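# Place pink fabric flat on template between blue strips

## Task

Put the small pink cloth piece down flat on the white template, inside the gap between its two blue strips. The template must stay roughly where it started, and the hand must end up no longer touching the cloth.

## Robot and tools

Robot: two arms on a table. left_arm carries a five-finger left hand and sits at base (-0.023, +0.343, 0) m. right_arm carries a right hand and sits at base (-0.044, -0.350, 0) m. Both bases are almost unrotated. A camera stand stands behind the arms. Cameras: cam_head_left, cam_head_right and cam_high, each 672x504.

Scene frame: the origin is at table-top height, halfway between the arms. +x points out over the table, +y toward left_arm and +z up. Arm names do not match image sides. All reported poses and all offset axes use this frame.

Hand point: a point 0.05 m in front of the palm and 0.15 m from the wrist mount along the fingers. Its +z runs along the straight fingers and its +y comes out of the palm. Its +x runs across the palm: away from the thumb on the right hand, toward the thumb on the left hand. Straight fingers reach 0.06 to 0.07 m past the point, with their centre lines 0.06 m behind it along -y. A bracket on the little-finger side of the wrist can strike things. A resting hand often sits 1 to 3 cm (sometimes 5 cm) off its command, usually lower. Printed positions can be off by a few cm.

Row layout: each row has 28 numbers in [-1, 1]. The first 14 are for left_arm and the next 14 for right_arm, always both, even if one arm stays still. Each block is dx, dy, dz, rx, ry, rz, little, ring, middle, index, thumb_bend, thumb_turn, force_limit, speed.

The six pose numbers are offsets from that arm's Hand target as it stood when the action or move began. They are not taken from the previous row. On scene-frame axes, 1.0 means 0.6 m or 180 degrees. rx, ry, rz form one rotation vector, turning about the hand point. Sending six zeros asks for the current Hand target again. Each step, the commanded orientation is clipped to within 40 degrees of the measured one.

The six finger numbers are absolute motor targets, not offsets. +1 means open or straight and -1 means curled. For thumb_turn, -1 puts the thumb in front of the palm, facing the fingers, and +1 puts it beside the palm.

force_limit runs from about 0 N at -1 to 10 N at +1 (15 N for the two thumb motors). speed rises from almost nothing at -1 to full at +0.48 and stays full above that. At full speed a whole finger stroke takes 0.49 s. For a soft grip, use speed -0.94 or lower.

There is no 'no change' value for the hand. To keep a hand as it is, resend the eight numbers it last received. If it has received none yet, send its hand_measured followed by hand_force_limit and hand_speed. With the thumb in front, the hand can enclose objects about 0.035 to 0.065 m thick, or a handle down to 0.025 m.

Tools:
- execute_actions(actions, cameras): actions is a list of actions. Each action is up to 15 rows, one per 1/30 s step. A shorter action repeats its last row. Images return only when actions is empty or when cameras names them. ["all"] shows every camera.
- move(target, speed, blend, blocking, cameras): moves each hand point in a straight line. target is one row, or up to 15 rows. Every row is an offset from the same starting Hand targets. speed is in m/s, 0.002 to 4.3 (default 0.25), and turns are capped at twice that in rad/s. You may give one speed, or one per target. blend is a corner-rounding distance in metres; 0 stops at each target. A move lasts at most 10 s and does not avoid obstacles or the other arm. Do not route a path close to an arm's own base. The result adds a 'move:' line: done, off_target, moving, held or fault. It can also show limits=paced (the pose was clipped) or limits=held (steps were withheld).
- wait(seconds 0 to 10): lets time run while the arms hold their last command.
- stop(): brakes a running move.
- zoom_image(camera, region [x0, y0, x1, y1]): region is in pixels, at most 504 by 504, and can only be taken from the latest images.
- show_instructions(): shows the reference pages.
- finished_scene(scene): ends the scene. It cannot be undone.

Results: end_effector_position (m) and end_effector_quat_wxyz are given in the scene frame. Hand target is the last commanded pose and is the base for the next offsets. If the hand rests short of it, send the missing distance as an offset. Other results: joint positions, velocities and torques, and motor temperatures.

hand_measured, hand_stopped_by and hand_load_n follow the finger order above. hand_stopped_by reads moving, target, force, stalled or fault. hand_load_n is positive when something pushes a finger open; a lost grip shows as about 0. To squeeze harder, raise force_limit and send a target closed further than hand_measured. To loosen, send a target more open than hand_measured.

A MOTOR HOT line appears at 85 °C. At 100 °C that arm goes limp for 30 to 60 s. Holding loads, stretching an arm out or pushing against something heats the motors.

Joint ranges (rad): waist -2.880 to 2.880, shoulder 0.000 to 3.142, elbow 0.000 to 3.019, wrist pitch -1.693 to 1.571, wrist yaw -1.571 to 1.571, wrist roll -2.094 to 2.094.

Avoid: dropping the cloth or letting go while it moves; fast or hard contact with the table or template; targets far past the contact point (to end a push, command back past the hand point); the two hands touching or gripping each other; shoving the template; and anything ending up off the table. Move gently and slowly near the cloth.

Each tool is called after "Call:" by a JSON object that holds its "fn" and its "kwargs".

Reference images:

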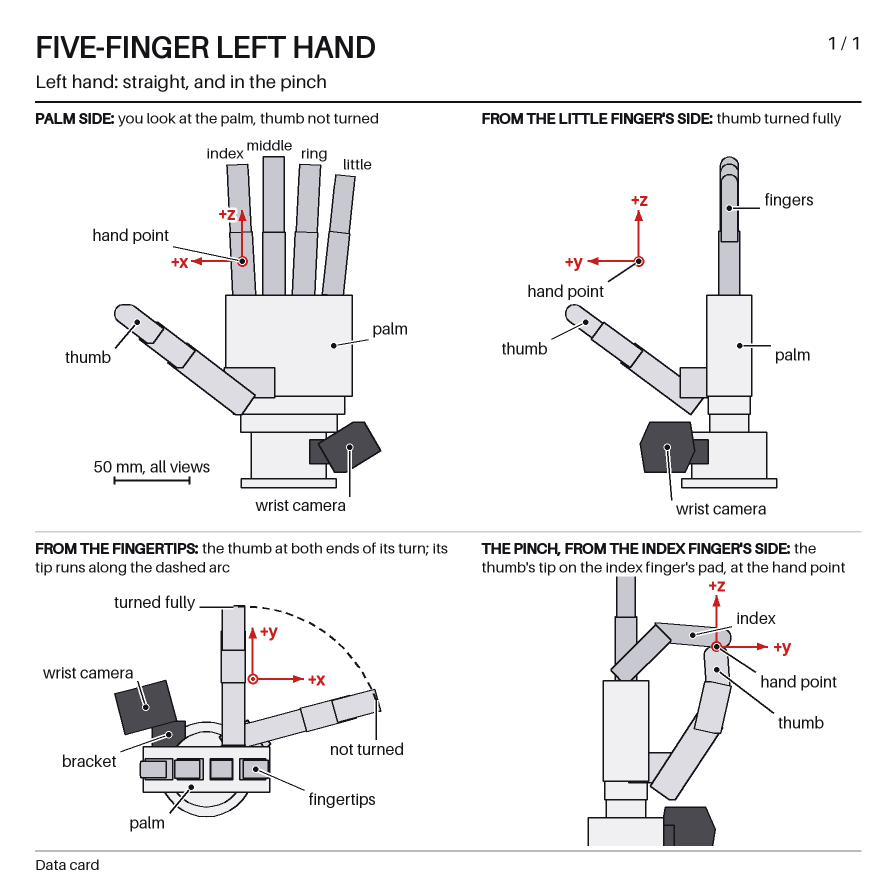

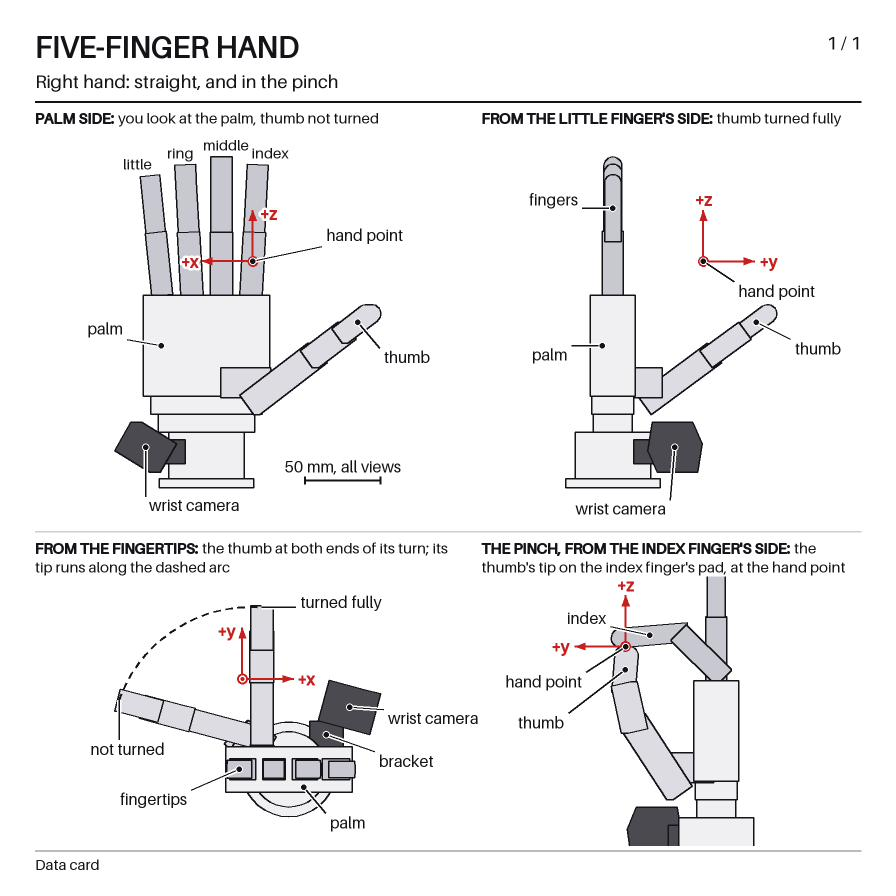

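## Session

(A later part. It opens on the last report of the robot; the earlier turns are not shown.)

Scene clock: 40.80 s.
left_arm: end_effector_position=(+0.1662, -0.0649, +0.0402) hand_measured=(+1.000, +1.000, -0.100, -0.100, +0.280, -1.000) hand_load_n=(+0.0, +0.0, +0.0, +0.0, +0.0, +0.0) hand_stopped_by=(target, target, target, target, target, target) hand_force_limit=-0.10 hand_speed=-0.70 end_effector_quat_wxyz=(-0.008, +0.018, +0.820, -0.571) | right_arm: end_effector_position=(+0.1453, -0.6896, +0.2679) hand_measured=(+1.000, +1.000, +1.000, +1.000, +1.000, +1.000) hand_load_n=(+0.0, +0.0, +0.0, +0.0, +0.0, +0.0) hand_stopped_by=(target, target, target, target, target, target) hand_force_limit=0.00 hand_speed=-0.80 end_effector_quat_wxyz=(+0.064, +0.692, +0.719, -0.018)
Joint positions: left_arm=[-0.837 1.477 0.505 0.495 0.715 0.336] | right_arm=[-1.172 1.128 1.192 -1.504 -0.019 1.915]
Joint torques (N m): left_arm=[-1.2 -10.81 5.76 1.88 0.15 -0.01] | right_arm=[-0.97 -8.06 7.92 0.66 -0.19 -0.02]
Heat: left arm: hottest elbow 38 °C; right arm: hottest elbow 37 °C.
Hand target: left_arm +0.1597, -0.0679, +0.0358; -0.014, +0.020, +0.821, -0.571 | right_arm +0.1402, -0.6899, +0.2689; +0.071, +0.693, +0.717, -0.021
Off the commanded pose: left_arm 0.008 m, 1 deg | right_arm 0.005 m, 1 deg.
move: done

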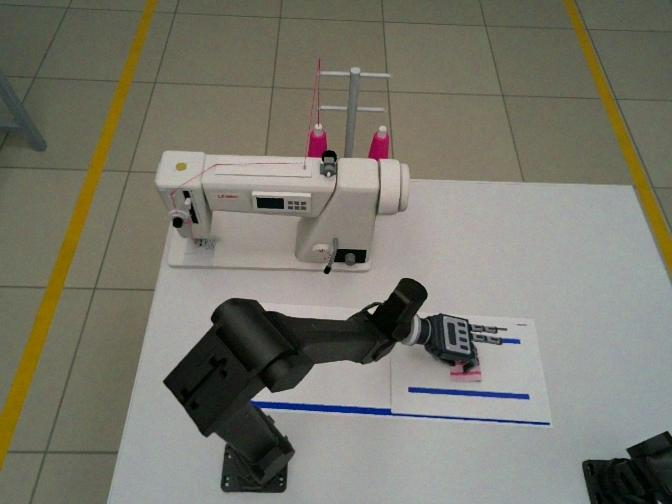

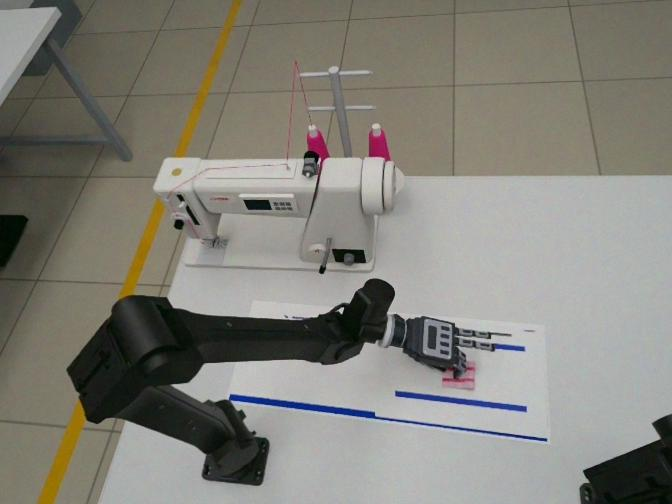

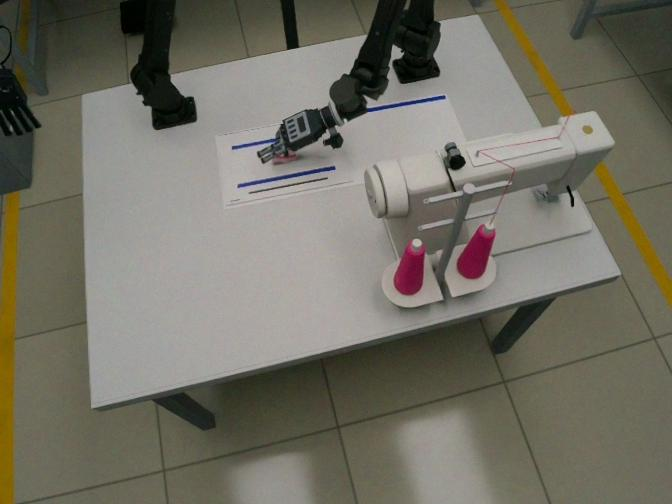

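Call:
{"fn": "move", "kwargs": {"target": [0,-0.003,-0.05,0,0,0,1,1,-0.1,-0.1,0.28,-1,-0.1,-0.7,0,0,0,0,0,0,1,1,1,1,1,1,0,-0.8], "speed": 0.06, "cameras": ["cam_head_left","cam_high"]}}

Call:
{"fn": "zoom_image", "kwargs": {"camera": "cam_head_left", "region": [420, 320, 510, 400]}}

Call:
{"fn": "zoom_image", "kwargs": {"camera": "cam_high", "region": [240, 110, 330, 180]}}

Scene clock: 42.10 s.
left_arm: end_effector_position=(+0.1728, -0.0744, +0.0250) hand_measured=(+1.000, +1.000, -0.100, -0.100, +0.280, -1.000) hand_load_n=(+0.0, +0.0, -0.5, +0.0, +0.0, +0.0) hand_stopped_by=(target, target, target, target, target, target) hand_force_limit=-0.10 hand_speed=-0.70 end_effector_quat_wxyz=(+0.003, +0.025, +0.811, -0.584) | right_arm: end_effector_position=(+0.1453, -0.6896, +0.2679) hand_measured=(+1.000, +1.000, +1.000, +1.000, +1.000, +1.000) hand_load_n=(+0.0, +0.0, +0.0, +0.0, +0.0, +0.0) hand_stopped_by=(target, target, target, target, target, target) hand_force_limit=0.00 hand_speed=-0.80 end_effector_quat_wxyz=(+0.064, +0.692, +0.719, -0.018)
Joint positions: left_arm=[-0.84 1.567 0.505 0.629 0.713 0.33] | right_arm=[-1.172 1.128 1.192 -1.504 -0.019 1.915]
Joint torques (N m): left_arm=[-1.14 -9.99 4.03 1.32 0.07 0.04] | right_arm=[-0.97 -8.06 7.94 0.66 -0.19 -0.03]
Heat: left arm: hottest elbow 38 °C; right arm: hottest elbow 37 °C.
Hand target: left_arm +0.1596, -0.0697, +0.0059; -0.014, +0.020, +0.821, -0.571 | right_arm +0.1402, -0.6899, +0.2689; +0.071, +0.693, +0.717, -0.021
Off the commanded pose: left_arm 0.024 m, 3 deg | right_arm 0.005 m, 1 deg.
move: off_target (left_arm)
Images, in order (width x height): cam_head_left 672x504, cam_high 672x504.

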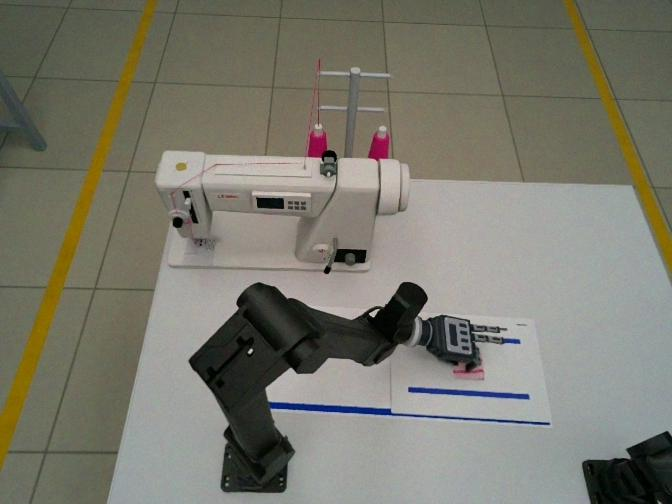

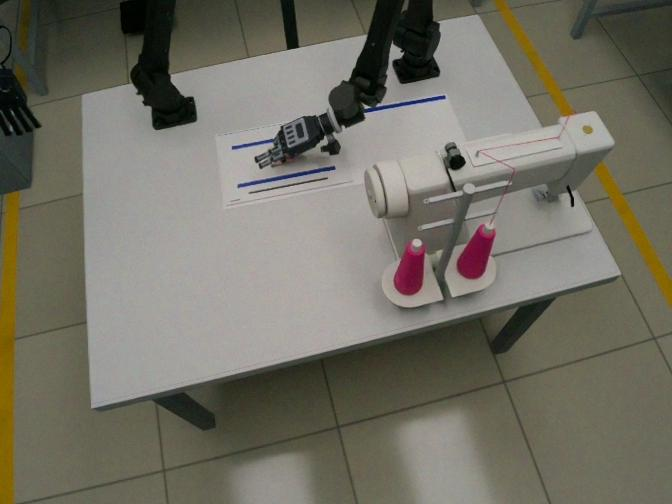

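Scaled by 5.600 from the camera's 672x504 image, which has a finer 960x720 frame.

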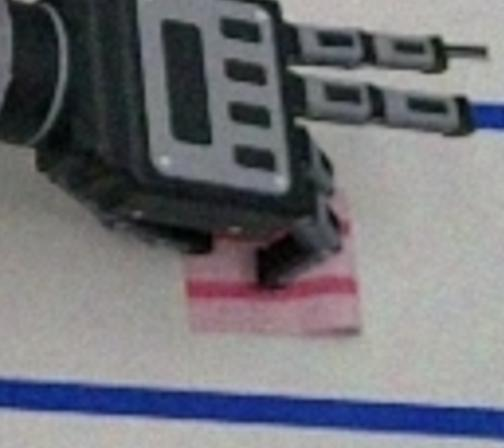

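Scaled by 5.600 from the camera's 672x504 image, which has a finer 960x720 frame.

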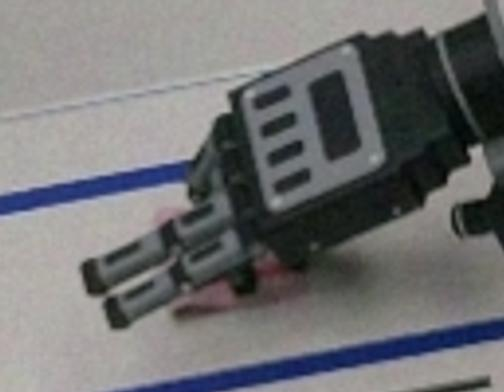

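Call:
{"fn": "move", "kwargs": {"target": [-0.008,0.008,-0.033,0,0,0,1,1,-0.1,-0.1,0.28,-1,-0.1,-0.7,0,0,0,0,0,0,1,1,1,1,1,1,0,-0.8], "speed": 0.06, "cameras": ["cam_head_left"]}}

Call:
{"fn": "zoom_image", "kwargs": {"camera": "cam_head_left", "region": [420, 320, 510, 400]}}

Scene clock: 43.23 s.
left_arm: end_effector_position=(+0.1744, -0.0772, +0.0225) hand_measured=(+1.000, +1.000, -0.100, -0.100, +0.280, -1.000) hand_load_n=(+0.0, -0.5, -1.5, +0.0, +0.0, +0.0) hand_stopped_by=(target, target, target, target, target, target) hand_force_limit=-0.10 hand_speed=-0.70 end_effector_quat_wxyz=(+0.015, +0.035, +0.800, -0.599) | right_arm: end_effector_position=(+0.1453, -0.6896, +0.2679) hand_measured=(+1.000, +1.000, +1.000, +1.000, +1.000, +1.000) hand_load_n=(+0.0, +0.0, +0.0, +0.0, +0.0, +0.0) hand_stopped_by=(target, target, target, target, target, target) hand_force_limit=0.00 hand_speed=-0.80 end_effector_quat_wxyz=(+0.064, +0.692, +0.719, -0.018)
Joint positions: left_arm=[-0.841 1.602 0.49 0.73 0.716 0.326] | right_arm=[-1.172 1.128 1.192 -1.504 -0.019 1.915]
Joint torques (N m): left_arm=[-1.14 -8 2.77 0.54 -0.08 0.07] | right_arm=[-0.91 -8.06 7.92 0.68 -0.19 -0.03]
Heat: left arm: hottest elbow 37 °C; right arm: hottest elbow 37 °C.
Hand target: left_arm +0.1549, -0.0650, -0.0139; -0.014, +0.020, +0.821, -0.571 | right_arm +0.1402, -0.6899, +0.2689; +0.071, +0.693, +0.717, -0.021
Off the commanded pose: left_arm 0.043 m, 5 deg | right_arm 0.005 m, 1 deg.
move: off_target (left_arm)
Images, in order (width x height): cam_head_left 672x504.

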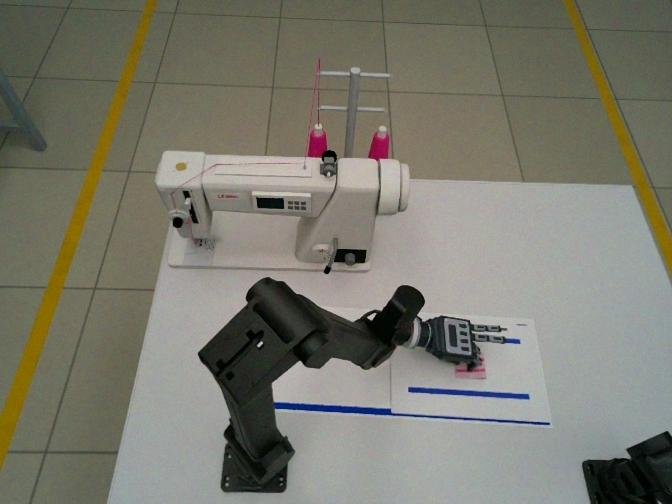

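Scaled by 5.600 from the camera's 672x504 image, which has a finer 960x720 frame.

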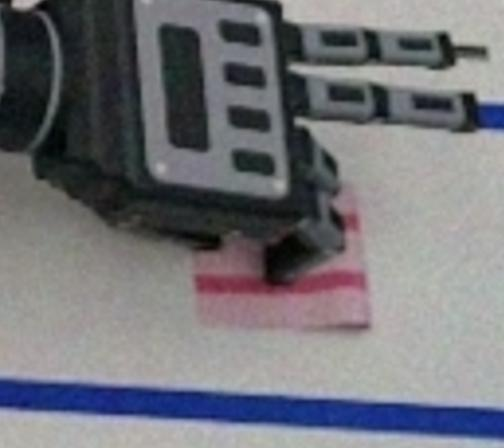

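Call:
{"fn": "execute_actions", "kwargs": {"actions": [[[0,0,0,0,0,0,1,1,-0.18,-0.18,0.23,-1,-0.1,-0.8,0,0,0,0,0,0,1,1,1,1,1,1,0,-0.8]],[[0,0,0,0,0,0,1,1,-0.26,-0.26,0.18,-1,-0.1,-0.8,0,0,0,0,0,0,1,1,1,1,1,1,0,-0.8]]], "cameras": ["cam_head_left","cam_high"]}}

Call:
{"fn": "zoom_image", "kwargs": {"camera": "cam_head_left", "region": [420, 320, 510, 400]}}

Call:
{"fn": "zoom_image", "kwargs": {"camera": "cam_high", "region": [240, 110, 330, 180]}}

Scene clock: 44.60 s.
left_arm: end_effector_position=(+0.1733, -0.0776, +0.0212) hand_measured=(+1.000, +1.000, -0.250, -0.260, +0.184, -1.000) hand_load_n=(+0.0, +0.0, +5.0, +0.0, +6.0, +0.5) hand_stopped_by=(target, target, force, target, target, target) hand_force_limit=-0.10 hand_speed=-0.80 end_effector_quat_wxyz=(+0.014, +0.035, +0.800, -0.599) | right_arm: end_effector_position=(+0.1453, -0.6896, +0.2679) hand_measured=(+1.000, +1.000, +1.000, +1.000, +1.000, +1.000) hand_load_n=(+0.0, +0.0, +0.0, +0.0, +0.0, +0.0) hand_stopped_by=(target, target, target, target, target, target) hand_force_limit=0.00 hand_speed=-0.80 end_effector_quat_wxyz=(+0.064, +0.692, +0.719, -0.018)
Joint positions: left_arm=[-0.843 1.606 0.489 0.734 0.716 0.326] | right_arm=[-1.172 1.128 1.192 -1.504 -0.019 1.915]
Joint torques (N m): left_arm=[-0.97 -8.53 2.78 0.54 -0.09 0.07] | right_arm=[-0.97 -8.06 7.92 0.66 -0.19 -0.03]
Heat: left arm: hottest elbow 37 °C; right arm: hottest elbow 37 °C.
Hand target: left_arm +0.1548, -0.0648, -0.0141; -0.014, +0.020, +0.821, -0.571 | right_arm +0.1402, -0.6899, +0.2689; +0.071, +0.693, +0.717, -0.021
Off the commanded pose: left_arm 0.042 m, 5 deg | right_arm 0.005 m, 1 deg.
Step readings (end_effector_position of left_arm | right_arm):
0: (+0.1742, -0.0771, +0.0224) | (+0.1453, -0.6896, +0.2679)
1: (+0.1742, -0.0771, +0.0224) | (+0.1453, -0.6896, +0.2679)
2: (+0.1742, -0.0771, +0.0224) | (+0.1453, -0.6896, +0.2679)
4: (+0.1741, -0.0772, +0.0222) | (+0.1453, -0.6896, +0.2679)
8: (+0.1736, -0.0777, +0.0220) | (+0.1453, -0.6896, +0.2679)
15: (+0.1736, -0.0777, +0.0220) | (+0.1453, -0.6896, +0.2679)
16: (+0.1736, -0.0777, +0.0220) | (+0.1453, -0.6896, +0.2679)
17: (+0.1736, -0.0777, +0.0220) | (+0.1453, -0.6896, +0.2679)
19: (+0.1735, -0.0776, +0.0217) | (+0.1453, -0.6896, +0.2679)
23: (+0.1733, -0.0776, +0.0212) | (+0.1453, -0.6896, +0.2679)
30: (+0.1733, -0.0776, +0.0212) | (+0.1453, -0.6896, +0.2679)
Images, in order (width x height): cam_head_left 672x504, cam_high 672x504.

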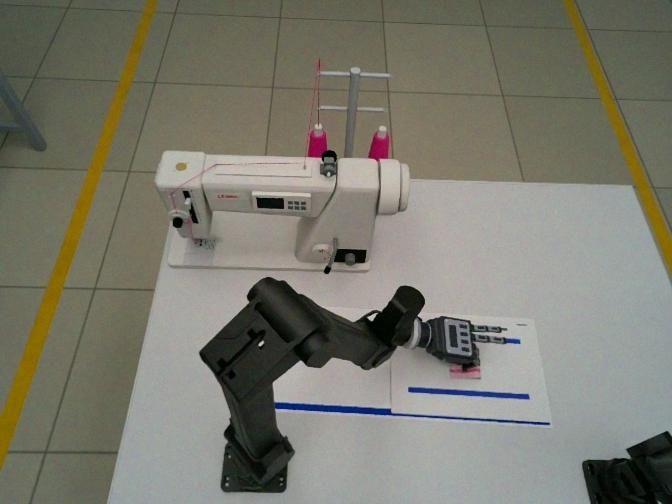

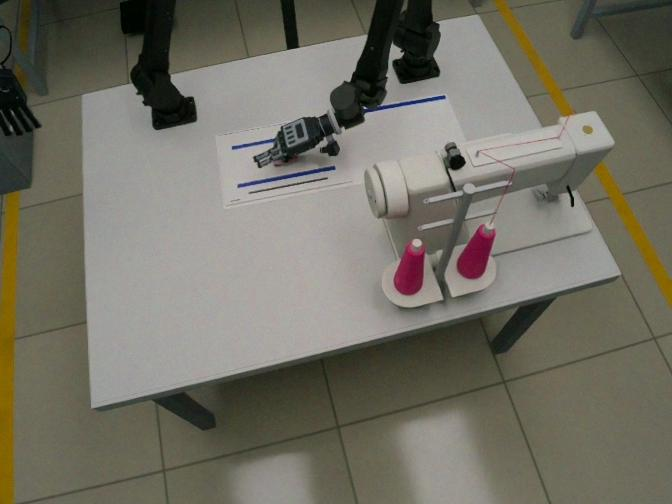

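Scaled by 5.600 from the camera's 672x504 image, which has a finer 960x720 frame.

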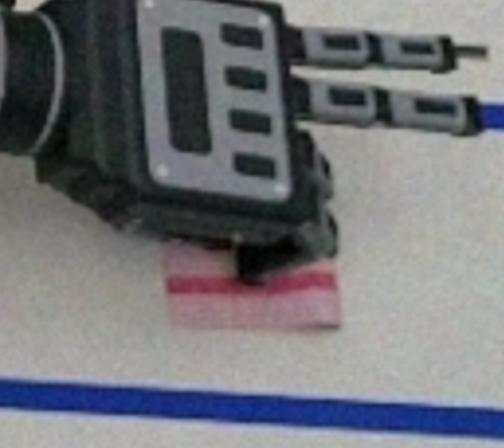

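Scaled by 5.600 from the camera's 672x504 image, which has a finer 960x720 frame.

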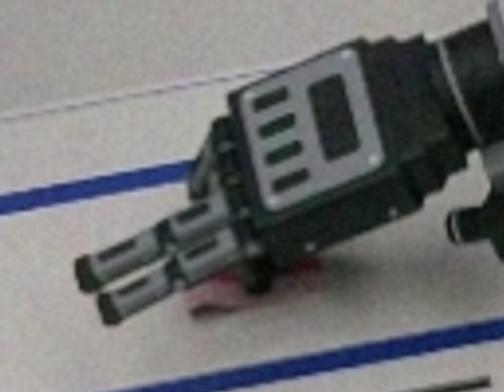

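Call:
{"fn": "execute_actions", "kwargs": {"actions": [[[0,0,0,0,0,0,1,1,-0.35,-0.35,0.14,-1,-0.1,-0.8,0,0,0,0,0,0,1,1,1,1,1,1,0,-0.8]]], "cameras": ["cam_head_left","cam_high"]}}

Call:
{"fn": "zoom_image", "kwargs": {"camera": "cam_head_left", "region": [420, 320, 510, 400]}}

Scene clock: 45.43 s.
left_arm: end_effector_position=(+0.1733, -0.0776, +0.0212) hand_measured=(+1.000, +1.000, -0.250, -0.312, +0.180, -1.000) hand_load_n=(+0.0, +0.0, +4.5, +8.5, +7.0, -3.0) hand_stopped_by=(target, target, force, force, force, target) hand_force_limit=-0.10 hand_speed=-0.80 end_effector_quat_wxyz=(+0.014, +0.035, +0.800, -0.599) | right_arm: end_effector_position=(+0.1453, -0.6896, +0.2679) hand_measured=(+1.000, +1.000, +1.000, +1.000, +1.000, +1.000) hand_load_n=(+0.0, +0.0, +0.0, +0.0, +0.0, +0.0) hand_stopped_by=(target, target, target, target, target, target) hand_force_limit=0.00 hand_speed=-0.80 end_effector_quat_wxyz=(+0.064, +0.692, +0.719, -0.018)
Joint positions: left_arm=[-0.843 1.606 0.489 0.734 0.716 0.326] | right_arm=[-1.172 1.128 1.192 -1.504 -0.019 1.915]
Joint torques (N m): left_arm=[-1.03 -8.53 2.81 0.58 -0.1 0.06] | right_arm=[-0.91 -8.06 7.92 0.68 -0.19 -0.03]
Heat: left arm: hottest elbow 37 °C; right arm: hottest elbow 37 °C.
Hand target: left_arm +0.1548, -0.0648, -0.0141; -0.014, +0.020, +0.821, -0.571 | right_arm +0.1402, -0.6899, +0.2689; +0.071, +0.693, +0.717, -0.021
Off the commanded pose: left_arm 0.042 m, 5 deg | right_arm 0.005 m, 1 deg.
Step readings (end_effector_position of left_arm | right_arm):
0: (+0.1733, -0.0776, +0.0212) | (+0.1453, -0.6896, +0.2679)
1: (+0.1733, -0.0776, +0.0212) | (+0.1453, -0.6896, +0.2679)
2: (+0.1733, -0.0776, +0.0212) | (+0.1453, -0.6896, +0.2679)
4: (+0.1733, -0.0776, +0.0212) | (+0.1453, -0.6896, +0.2679)
8: (+0.1733, -0.0776, +0.0212) | (+0.1453, -0.6896, +0.2679)
15: (+0.1733, -0.0776, +0.0212) | (+0.1453, -0.6896, +0.2679)
Images, in order (width x height): cam_head_left 672x504, cam_high 672x504.

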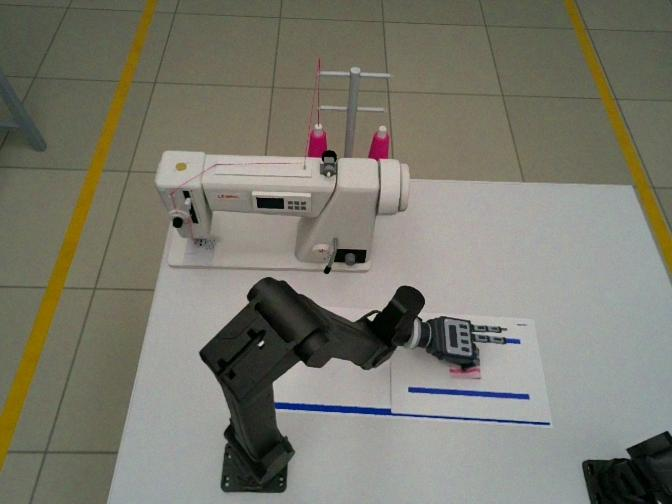

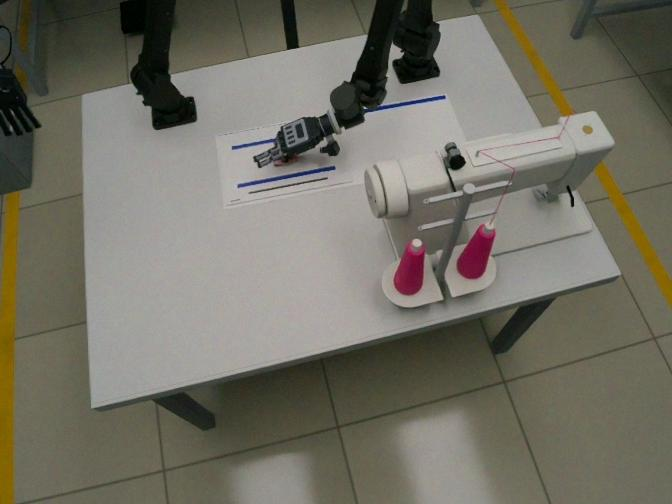

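Scaled by 5.600 from the camera's 672x504 image, which has a finer 960x720 frame.

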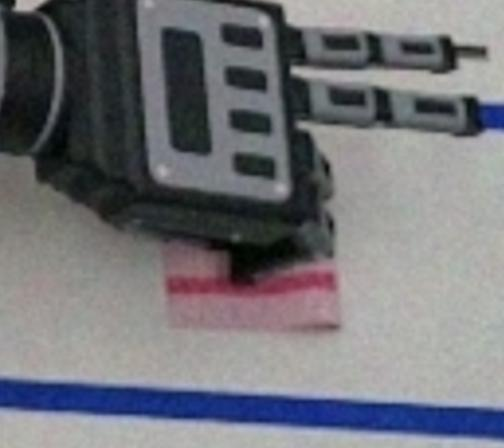

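Call:
{"fn": "move", "kwargs": {"target": [0.02,-0.024,0.123,0,0,0,1,1,-0.35,-0.35,0.14,-1,-0.1,-0.8,0,0,0,0,0,0,1,1,1,1,1,1,0,-0.8], "speed": 0.08, "cameras": ["cam_head_left","cam_high"]}}

Call:
{"fn": "zoom_image", "kwargs": {"camera": "cam_head_left", "region": [420, 320, 510, 400]}}

Call:
{"fn": "zoom_image", "kwargs": {"camera": "cam_high", "region": [240, 110, 330, 180]}}

Scene clock: 47.30 s.
left_arm: end_effector_position=(+0.1573, -0.0588, +0.0369) hand_measured=(+1.000, +1.000, -0.250, -0.312, +0.180, -1.000) hand_load_n=(+0.0, +0.0, +4.5, +8.5, +7.0, -3.0) hand_stopped_by=(target, target, force, force, force, target) hand_force_limit=-0.10 hand_speed=-0.80 end_effector_quat_wxyz=(-0.025, +0.005, +0.832, -0.555) | right_arm: end_effector_position=(+0.1453, -0.6896, +0.2679) hand_measured=(+1.000, +1.000, +1.000, +1.000, +1.000, +1.000) hand_load_n=(+0.0, +0.0, +0.0, +0.0, +0.0, +0.0) hand_stopped_by=(target, target, target, target, target, target) hand_force_limit=0.00 hand_speed=-0.80 end_effector_quat_wxyz=(+0.064, +0.692, +0.719, -0.018)
Joint positions: left_arm=[-0.843 1.457 0.505 0.423 0.71 0.326] | right_arm=[-1.172 1.128 1.192 -1.504 -0.019 1.915]
Joint torques (N m): left_arm=[-1.32 -13.16 9.96 0.87 0.17 0.03] | right_arm=[-0.97 -8.06 7.91 0.68 -0.19 -0.03]
Heat: left arm: hottest elbow 37 °C; right arm: hottest elbow 37 °C.
Hand target: left_arm +0.1668, -0.0793, +0.0598; -0.014, +0.020, +0.821, -0.571 | right_arm +0.1402, -0.6899, +0.2689; +0.071, +0.693, +0.717, -0.021
Off the commanded pose: left_arm 0.032 m, 3 deg | right_arm 0.005 m, 1 deg.
move: off_target (left_arm)
Images, in order (width x height): cam_head_left 672x504, cam_high 672x504.

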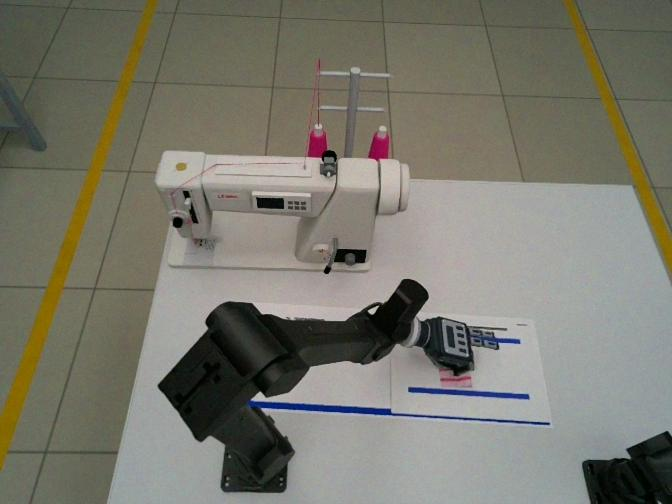

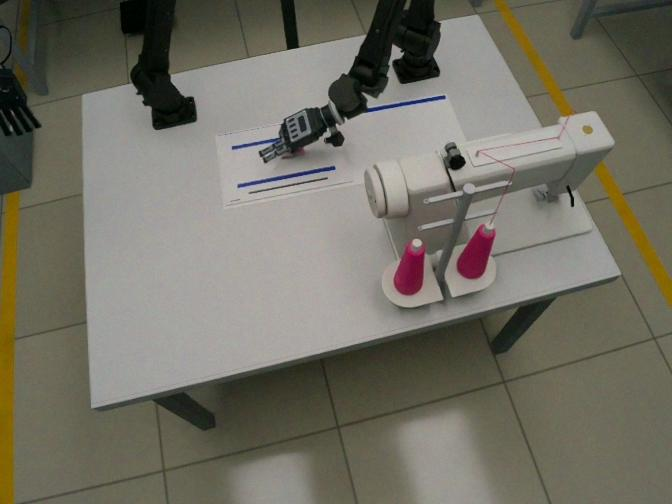

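Scaled by 5.600 from the camera's 672x504 image, which has a finer 960x720 frame.

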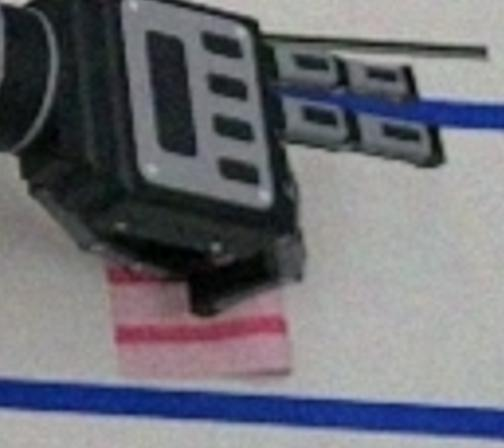

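Scaled by 5.600 from the camera's 672x504 image, which has a finer 960x720 frame.

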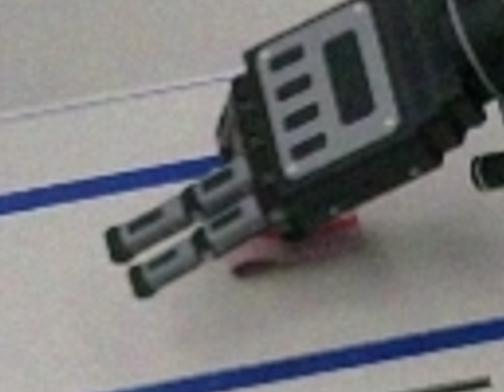

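Call:
{"fn": "move", "kwargs": {"target": [0.02,-0.02,0.06,0,0,0,1,1,-0.35,-0.35,0.14,-1,-0.1,-0.8,0,0,0,0,0,0,1,1,1,1,1,1,0,-0.8], "speed": 0.12, "cameras": ["cam_head_left","cam_high"]}}

Call:
{"fn": "zoom_image", "kwargs": {"camera": "cam_head_left", "region": [420, 320, 510, 400]}}

Call:
{"fn": "zoom_image", "kwargs": {"camera": "cam_high", "region": [240, 110, 330, 180]}}

Scene clock: 48.50 s.
left_arm: end_effector_position=(+0.1686, -0.0713, +0.0703) hand_measured=(+1.000, +1.000, -0.250, -0.312, +0.180, -1.000) hand_load_n=(+0.0, +0.0, +4.5, +9.0, +7.0, -3.5) hand_stopped_by=(target, target, force, force, force, target) hand_force_limit=-0.10 hand_speed=-0.80 end_effector_quat_wxyz=(-0.026, +0.005, +0.832, -0.554) | right_arm: end_effector_position=(+0.1453, -0.6896, +0.2679) hand_measured=(+1.000, +1.000, +1.000, +1.000, +1.000, +1.000) hand_load_n=(+0.0, +0.0, +0.0, +0.0, +0.0, +0.0) hand_stopped_by=(target, target, target, target, target, target) hand_force_limit=0.00 hand_speed=-0.80 end_effector_quat_wxyz=(+0.064, +0.692, +0.719, -0.018)
Joint positions: left_arm=[-0.843 1.398 0.581 0.285 0.71 0.326] | right_arm=[-1.172 1.128 1.192 -1.504 -0.019 1.915]
Joint torques (N m): left_arm=[-0.91 -12.92 11.22 0.84 0.27 0.04] | right_arm=[-0.97 -8 7.91 0.68 -0.19 -0.03]
Heat: left arm: hottest elbow 38 °C; right arm: hottest elbow 37 °C.
Hand target: left_arm +0.1788, -0.0913, +0.0959; -0.014, +0.020, +0.821, -0.571 | right_arm +0.1402, -0.6899, +0.2689; +0.071, +0.693, +0.717, -0.021
Off the commanded pose: left_arm 0.034 m, 3 deg | right_arm 0.005 m, 1 deg.
move: off_target (left_arm)
Images, in order (width x height): cam_head_left 672x504, cam_high 672x504.

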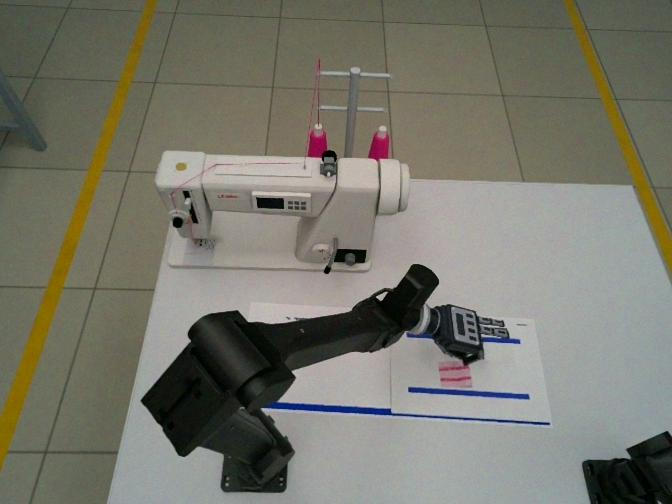

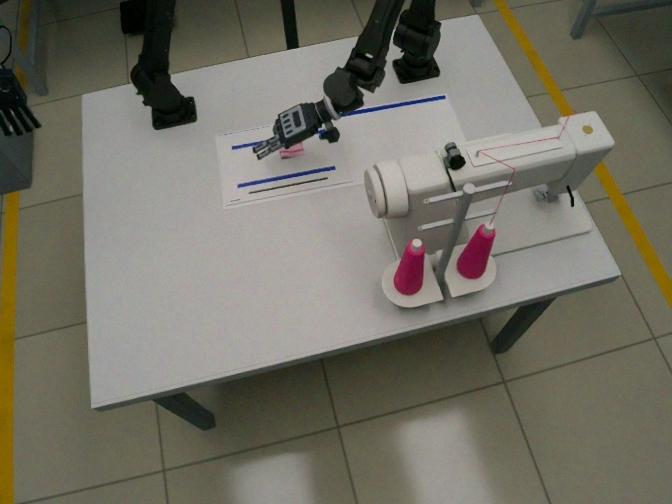

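Scaled by 5.600 from the camera's 672x504 image, which has a finer 960x720 frame.

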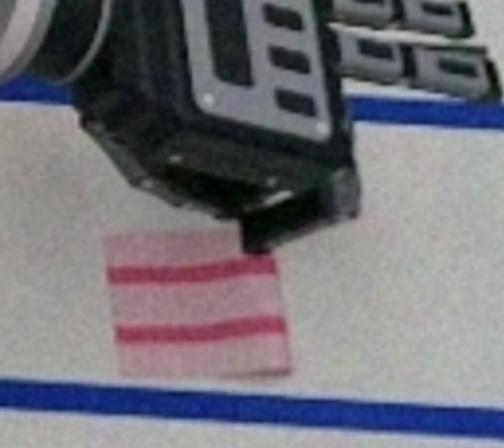

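Scaled by 5.600 from the camera's 672x504 image, which has a finer 960x720 frame.

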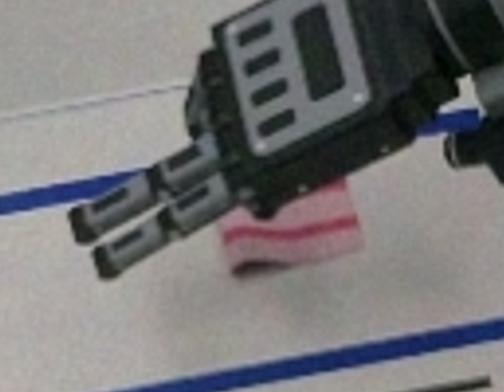

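Call:
{"fn": "move", "kwargs": {"target": [-0.048,0.0055,-0.0915,0,0,0,1,1,0,0,0.35,-1,-0.1,-0.6,0,0,0,0,0,0,1,1,1,1,1,1,0,-0.8], "speed": 0.08, "cameras": ["cam_head_left","cam_high"]}}

Call:
{"fn": "zoom_image", "kwargs": {"camera": "cam_head_left", "region": [420, 320, 510, 400]}}

Call:
{"fn": "zoom_image", "kwargs": {"camera": "cam_high", "region": [240, 110, 330, 180]}}

Scene clock: 50.93 s.
left_arm: end_effector_position=(+0.1584, -0.0872, +0.0478) hand_measured=(+1.000, +1.000, +0.000, +0.000, +0.350, -1.000) hand_load_n=(+0.0, +0.0, +0.0, +0.0, +0.5, +0.0) hand_stopped_by=(target, target, target, target, target, target) hand_force_limit=-0.10 hand_speed=-0.60 end_effector_quat_wxyz=(-0.006, +0.020, +0.819, -0.573) | right_arm: end_effector_position=(+0.1453, -0.6896, +0.2679) hand_measured=(+1.000, +1.000, +1.000, +1.000, +1.000, +1.000) hand_load_n=(+0.0, +0.0, +0.0, +0.0, +0.0, +0.0) hand_stopped_by=(target, target, target, target, target, target) hand_force_limit=0.00 hand_speed=-0.80 end_effector_quat_wxyz=(+0.064, +0.692, +0.719, -0.018)
Joint positions: left_arm=[-0.897 1.484 0.537 0.497 0.662 0.302] | right_arm=[-1.172 1.128 1.192 -1.504 -0.019 1.915]
Joint torques (N m): left_arm=[-1.14 -11.05 5.5 1.8 0.11 -0.05] | right_arm=[-0.91 -8.06 7.92 0.66 -0.18 -0.03]
Heat: left arm: hottest elbow 38 °C; right arm: hottest elbow 37 °C.
Hand target: left_arm +0.1501, -0.0879, +0.0409; -0.014, +0.020, +0.821, -0.571 | right_arm +0.1402, -0.6899, +0.2689; +0.071, +0.693, +0.717, -0.021
Off the commanded pose: left_arm 0.011 m, 1 deg | right_arm 0.005 m, 1 deg.
move: off_target (left_arm)
Images, in order (width x height): cam_head_left 672x504, cam_high 672x504.

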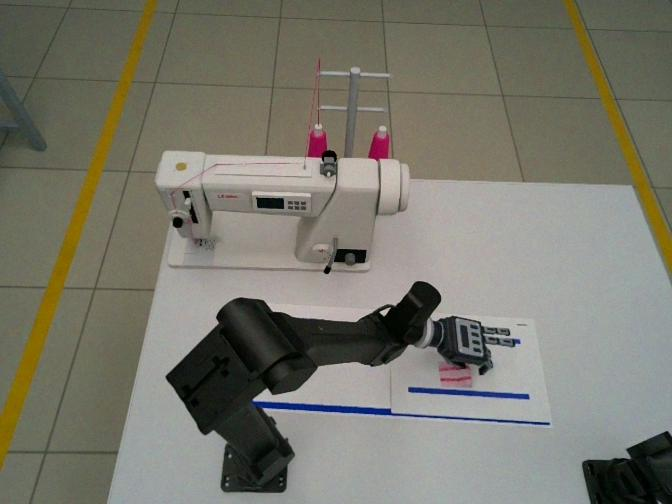

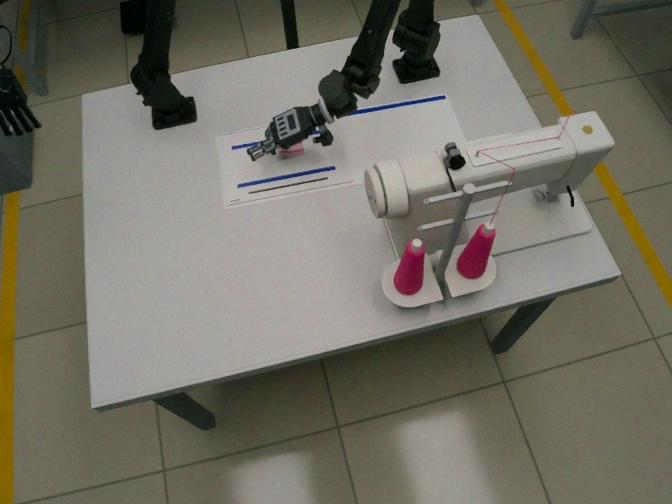

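Scaled by 5.600 from the camera's 672x504 image, which has a finer 960x720 frame.

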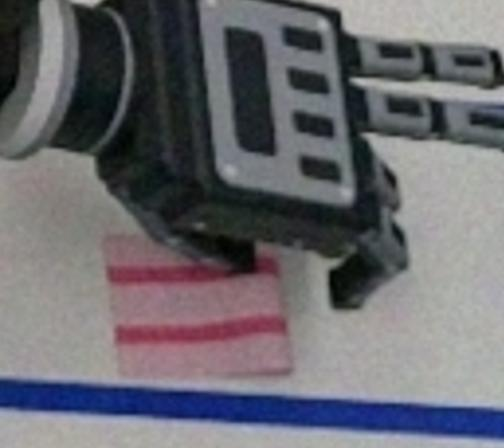

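Scaled by 5.600 from the camera's 672x504 image, which has a finer 960x720 frame.

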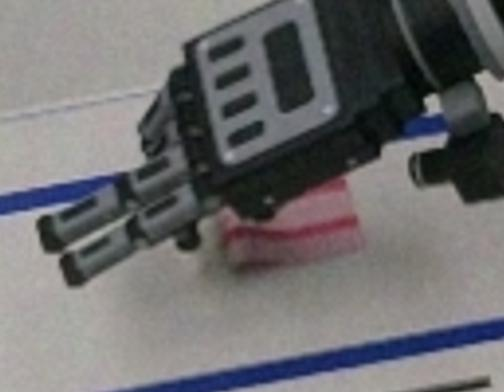

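Call:
{"fn": "move", "kwargs": {"target": [[-0.022,0.022,0,0,0,0,1,1,0,0,0.35,-1,-0.1,-0.6,0,0,0,0,0,0,1,1,1,1,1,1,0,-0.8],[-0.024,0.025,-0.065,0,0,0,1,1,0,0,0.35,-1,-0.1,-0.6,0,0,0,0,0,0,1,1,1,1,1,1,0,-0.8]], "speed": 0.06, "cameras": ["cam_head_left","cam_high"]}}

Call:
{"fn": "zoom_image", "kwargs": {"camera": "cam_head_left", "region": [420, 320, 510, 400]}}

Call:
{"fn": "zoom_image", "kwargs": {"camera": "cam_high", "region": [240, 110, 330, 180]}}

Scene clock: 53.47 s.
left_arm: end_effector_position=(+0.1490, -0.0808, +0.0248) hand_measured=(+1.000, +1.000, +0.000, +0.000, +0.350, -1.000) hand_load_n=(+0.0, +0.0, +0.0, +0.0, -3.0, +0.0) hand_stopped_by=(target, target, target, target, target, target) hand_force_limit=-0.10 hand_speed=-0.60 end_effector_quat_wxyz=(+0.003, +0.025, +0.808, -0.588) | right_arm: end_effector_position=(+0.1453, -0.6896, +0.2679) hand_measured=(+1.000, +1.000, +1.000, +1.000, +1.000, +1.000) hand_load_n=(+0.0, +0.0, +0.0, +0.0, +0.0, +0.0) hand_stopped_by=(target, target, target, target, target, target) hand_force_limit=0.00 hand_speed=-0.80 end_effector_quat_wxyz=(+0.064, +0.692, +0.719, -0.018)
Joint positions: left_arm=[-0.905 1.557 0.469 0.689 0.656 0.289] | right_arm=[-1.172 1.128 1.192 -1.504 -0.019 1.915]
Joint torques (N m): left_arm=[-1.03 -9.17 3.66 1.35 0.1 0.07] | right_arm=[-0.97 -8.06 7.92 0.68 -0.19 -0.03]
Heat: left arm: hottest elbow 38 °C; right arm: hottest elbow 37 °C.
Hand target: left_arm +0.1357, -0.0730, +0.0019; -0.014, +0.020, +0.821, -0.571 | right_arm +0.1402, -0.6899, +0.2689; +0.071, +0.693, +0.717, -0.021
Off the commanded pose: left_arm 0.028 m, 3 deg | right_arm 0.005 m, 1 deg.
move: off_target (left_arm)
Images, in order (width x height): cam_head_left 672x504, cam_high 672x504.

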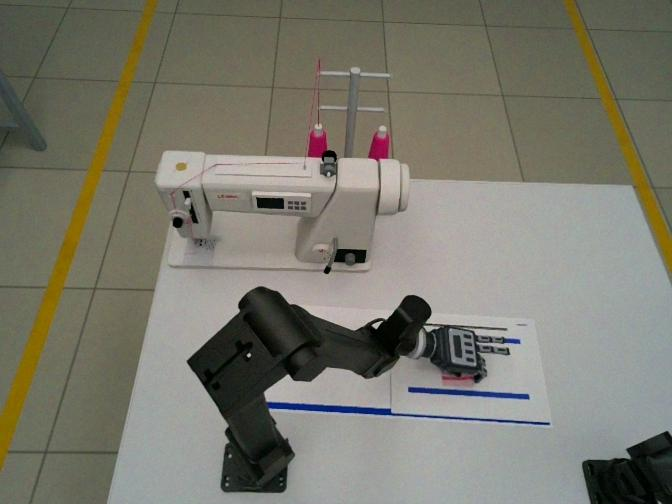

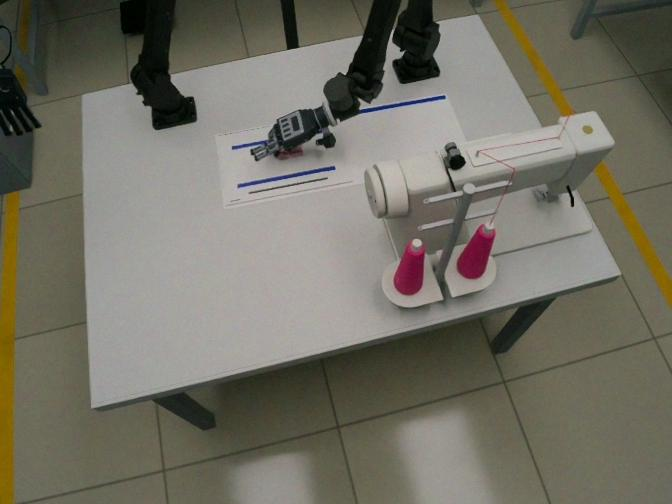

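Scaled by 5.600 from the camera's 672x504 image, which has a finer 960x720 frame.

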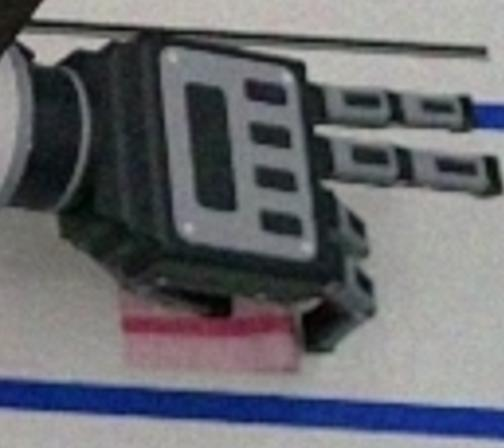

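Scaled by 5.600 from the camera's 672x504 image, which has a finer 960x720 frame.

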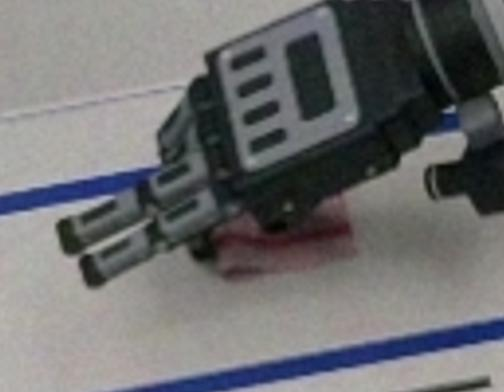

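Call:
{"fn": "execute_actions", "kwargs": {"actions": [[[0,0,0,0,0,0,1,1,-0.12,-0.12,0.29,-1,-0.1,-0.8,0,0,0,0,0,0,1,1,1,1,1,1,0,-0.8]],[[0,0,0,0,0,0,1,1,-0.22,-0.22,0.23,-1,-0.1,-0.8,0,0,0,0,0,0,1,1,1,1,1,1,0,-0.8]],[[0,0,0,0,0,0,1,1,-0.35,-0.35,0.16,-1,-0.1,-0.8,0,0,0,0,0,0,1,1,1,1,1,1,0,-0.8]]], "cameras": ["cam_head_left","cam_high"]}}

Call:
{"fn": "zoom_image", "kwargs": {"camera": "cam_head_left", "region": [420, 320, 510, 400]}}

Call:
{"fn": "zoom_image", "kwargs": {"camera": "cam_high", "region": [240, 110, 330, 180]}}

Scene clock: 55.33 s.
left_arm: end_effector_position=(+0.1485, -0.0807, +0.0223) hand_measured=(+1.000, +1.000, -0.252, -0.290, +0.208, -1.000) hand_load_n=(+0.0, +0.0, +8.5, +7.0, +6.5, +0.5) hand_stopped_by=(target, target, force, force, force, target) hand_force_limit=-0.10 hand_speed=-0.80 end_effector_quat_wxyz=(+0.002, +0.025, +0.809, -0.587) | right_arm: end_effector_position=(+0.1453, -0.6896, +0.2679) hand_measured=(+1.000, +1.000, +1.000, +1.000, +1.000, +1.000) hand_load_n=(+0.0, +0.0, +0.0, +0.0, +0.0, +0.0) hand_stopped_by=(target, target, target, target, target, target) hand_force_limit=0.00 hand_speed=-0.80 end_effector_quat_wxyz=(+0.064, +0.692, +0.719, -0.018)
Joint positions: left_arm=[-0.906 1.564 0.469 0.692 0.656 0.289] | right_arm=[-1.172 1.128 1.192 -1.504 -0.019 1.915]
Joint torques (N m): left_arm=[-1.03 -9.58 3.6 1.18 0.08 0.07] | right_arm=[-0.91 -8.06 7.92 0.68 -0.19 -0.02]
Heat: left arm: hottest elbow 38 °C; right arm: hottest elbow 37 °C.
Hand target: left_arm +0.1356, -0.0730, +0.0020; -0.014, +0.020, +0.821, -0.571 | right_arm +0.1402, -0.6899, +0.2689; +0.071, +0.693, +0.717, -0.021
Off the commanded pose: left_arm 0.025 m, 3 deg | right_arm 0.005 m, 1 deg.
Step readings (end_effector_position of left_arm | right_arm):
0: (+0.1490, -0.0808, +0.0248) | (+0.1453, -0.6896, +0.2679)
1: (+0.1490, -0.0808, +0.0248) | (+0.1453, -0.6896, +0.2679)
2: (+0.1490, -0.0808, +0.0248) | (+0.1453, -0.6896, +0.2679)
4: (+0.1490, -0.0808, +0.0245) | (+0.1453, -0.6896, +0.2679)
8: (+0.1489, -0.0806, +0.0234) | (+0.1453, -0.6896, +0.2679)
15: (+0.1488, -0.0808, +0.0234) | (+0.1453, -0.6896, +0.2679)
16: (+0.1488, -0.0808, +0.0234) | (+0.1453, -0.6896, +0.2679)
17: (+0.1488, -0.0808, +0.0234) | (+0.1453, -0.6896, +0.2679)
19: (+0.1488, -0.0808, +0.0232) | (+0.1453, -0.6896, +0.2679)
23: (+0.1487, -0.0807, +0.0227) | (+0.1453, -0.6896, +0.2679)
30: (+0.1487, -0.0807, +0.0226) | (+0.1453, -0.6896, +0.2679)
31: (+0.1487, -0.0807, +0.0226) | (+0.1453, -0.6896, +0.2679)
32: (+0.1487, -0.0807, +0.0226) | (+0.1453, -0.6896, +0.2679)
34: (+0.1487, -0.0806, +0.0224) | (+0.1453, -0.6896, +0.2679)
38: (+0.1485, -0.0807, +0.0223) | (+0.1453, -0.6896, +0.2679)
45: (+0.1485, -0.0807, +0.0223) | (+0.1453, -0.6896, +0.2679)
Images, in order (width x height): cam_head_left 672x504, cam_high 672x504.

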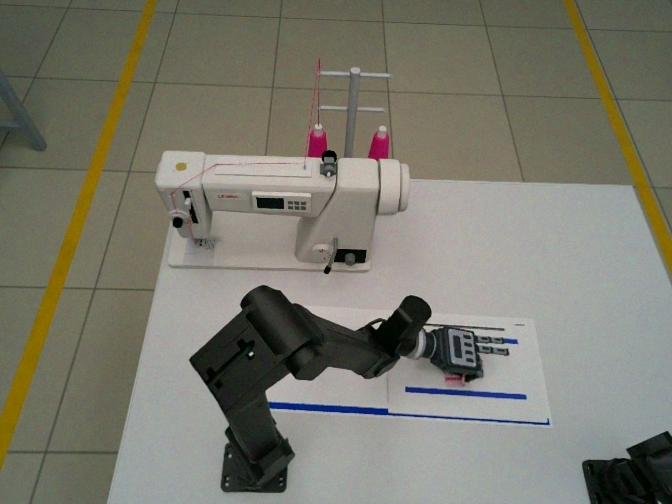

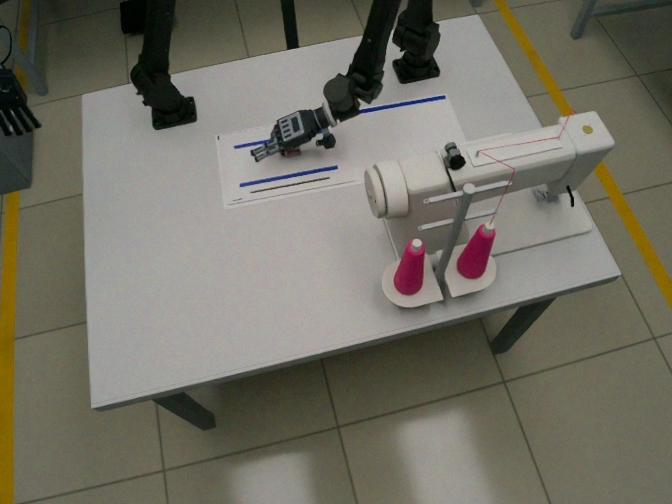

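Scaled by 5.600 from the camera's 672x504 image, which has a finer 960x720 frame.

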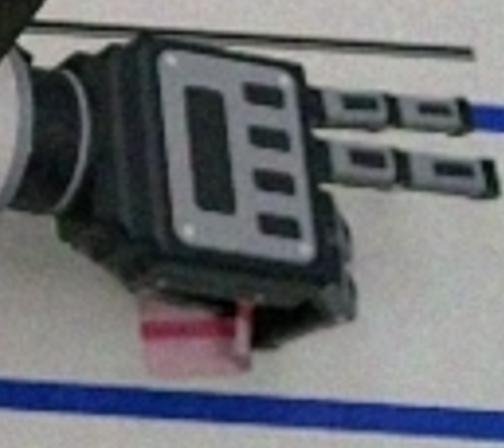

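Scaled by 5.600 from the camera's 672x504 image, which has a finer 960x720 frame.

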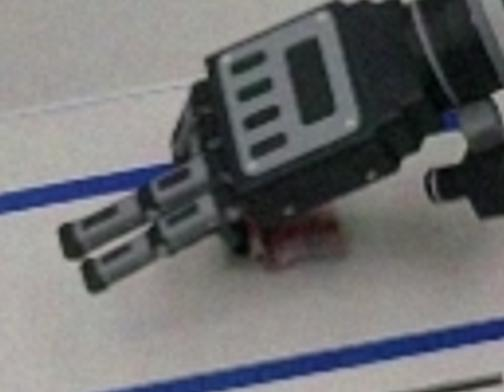

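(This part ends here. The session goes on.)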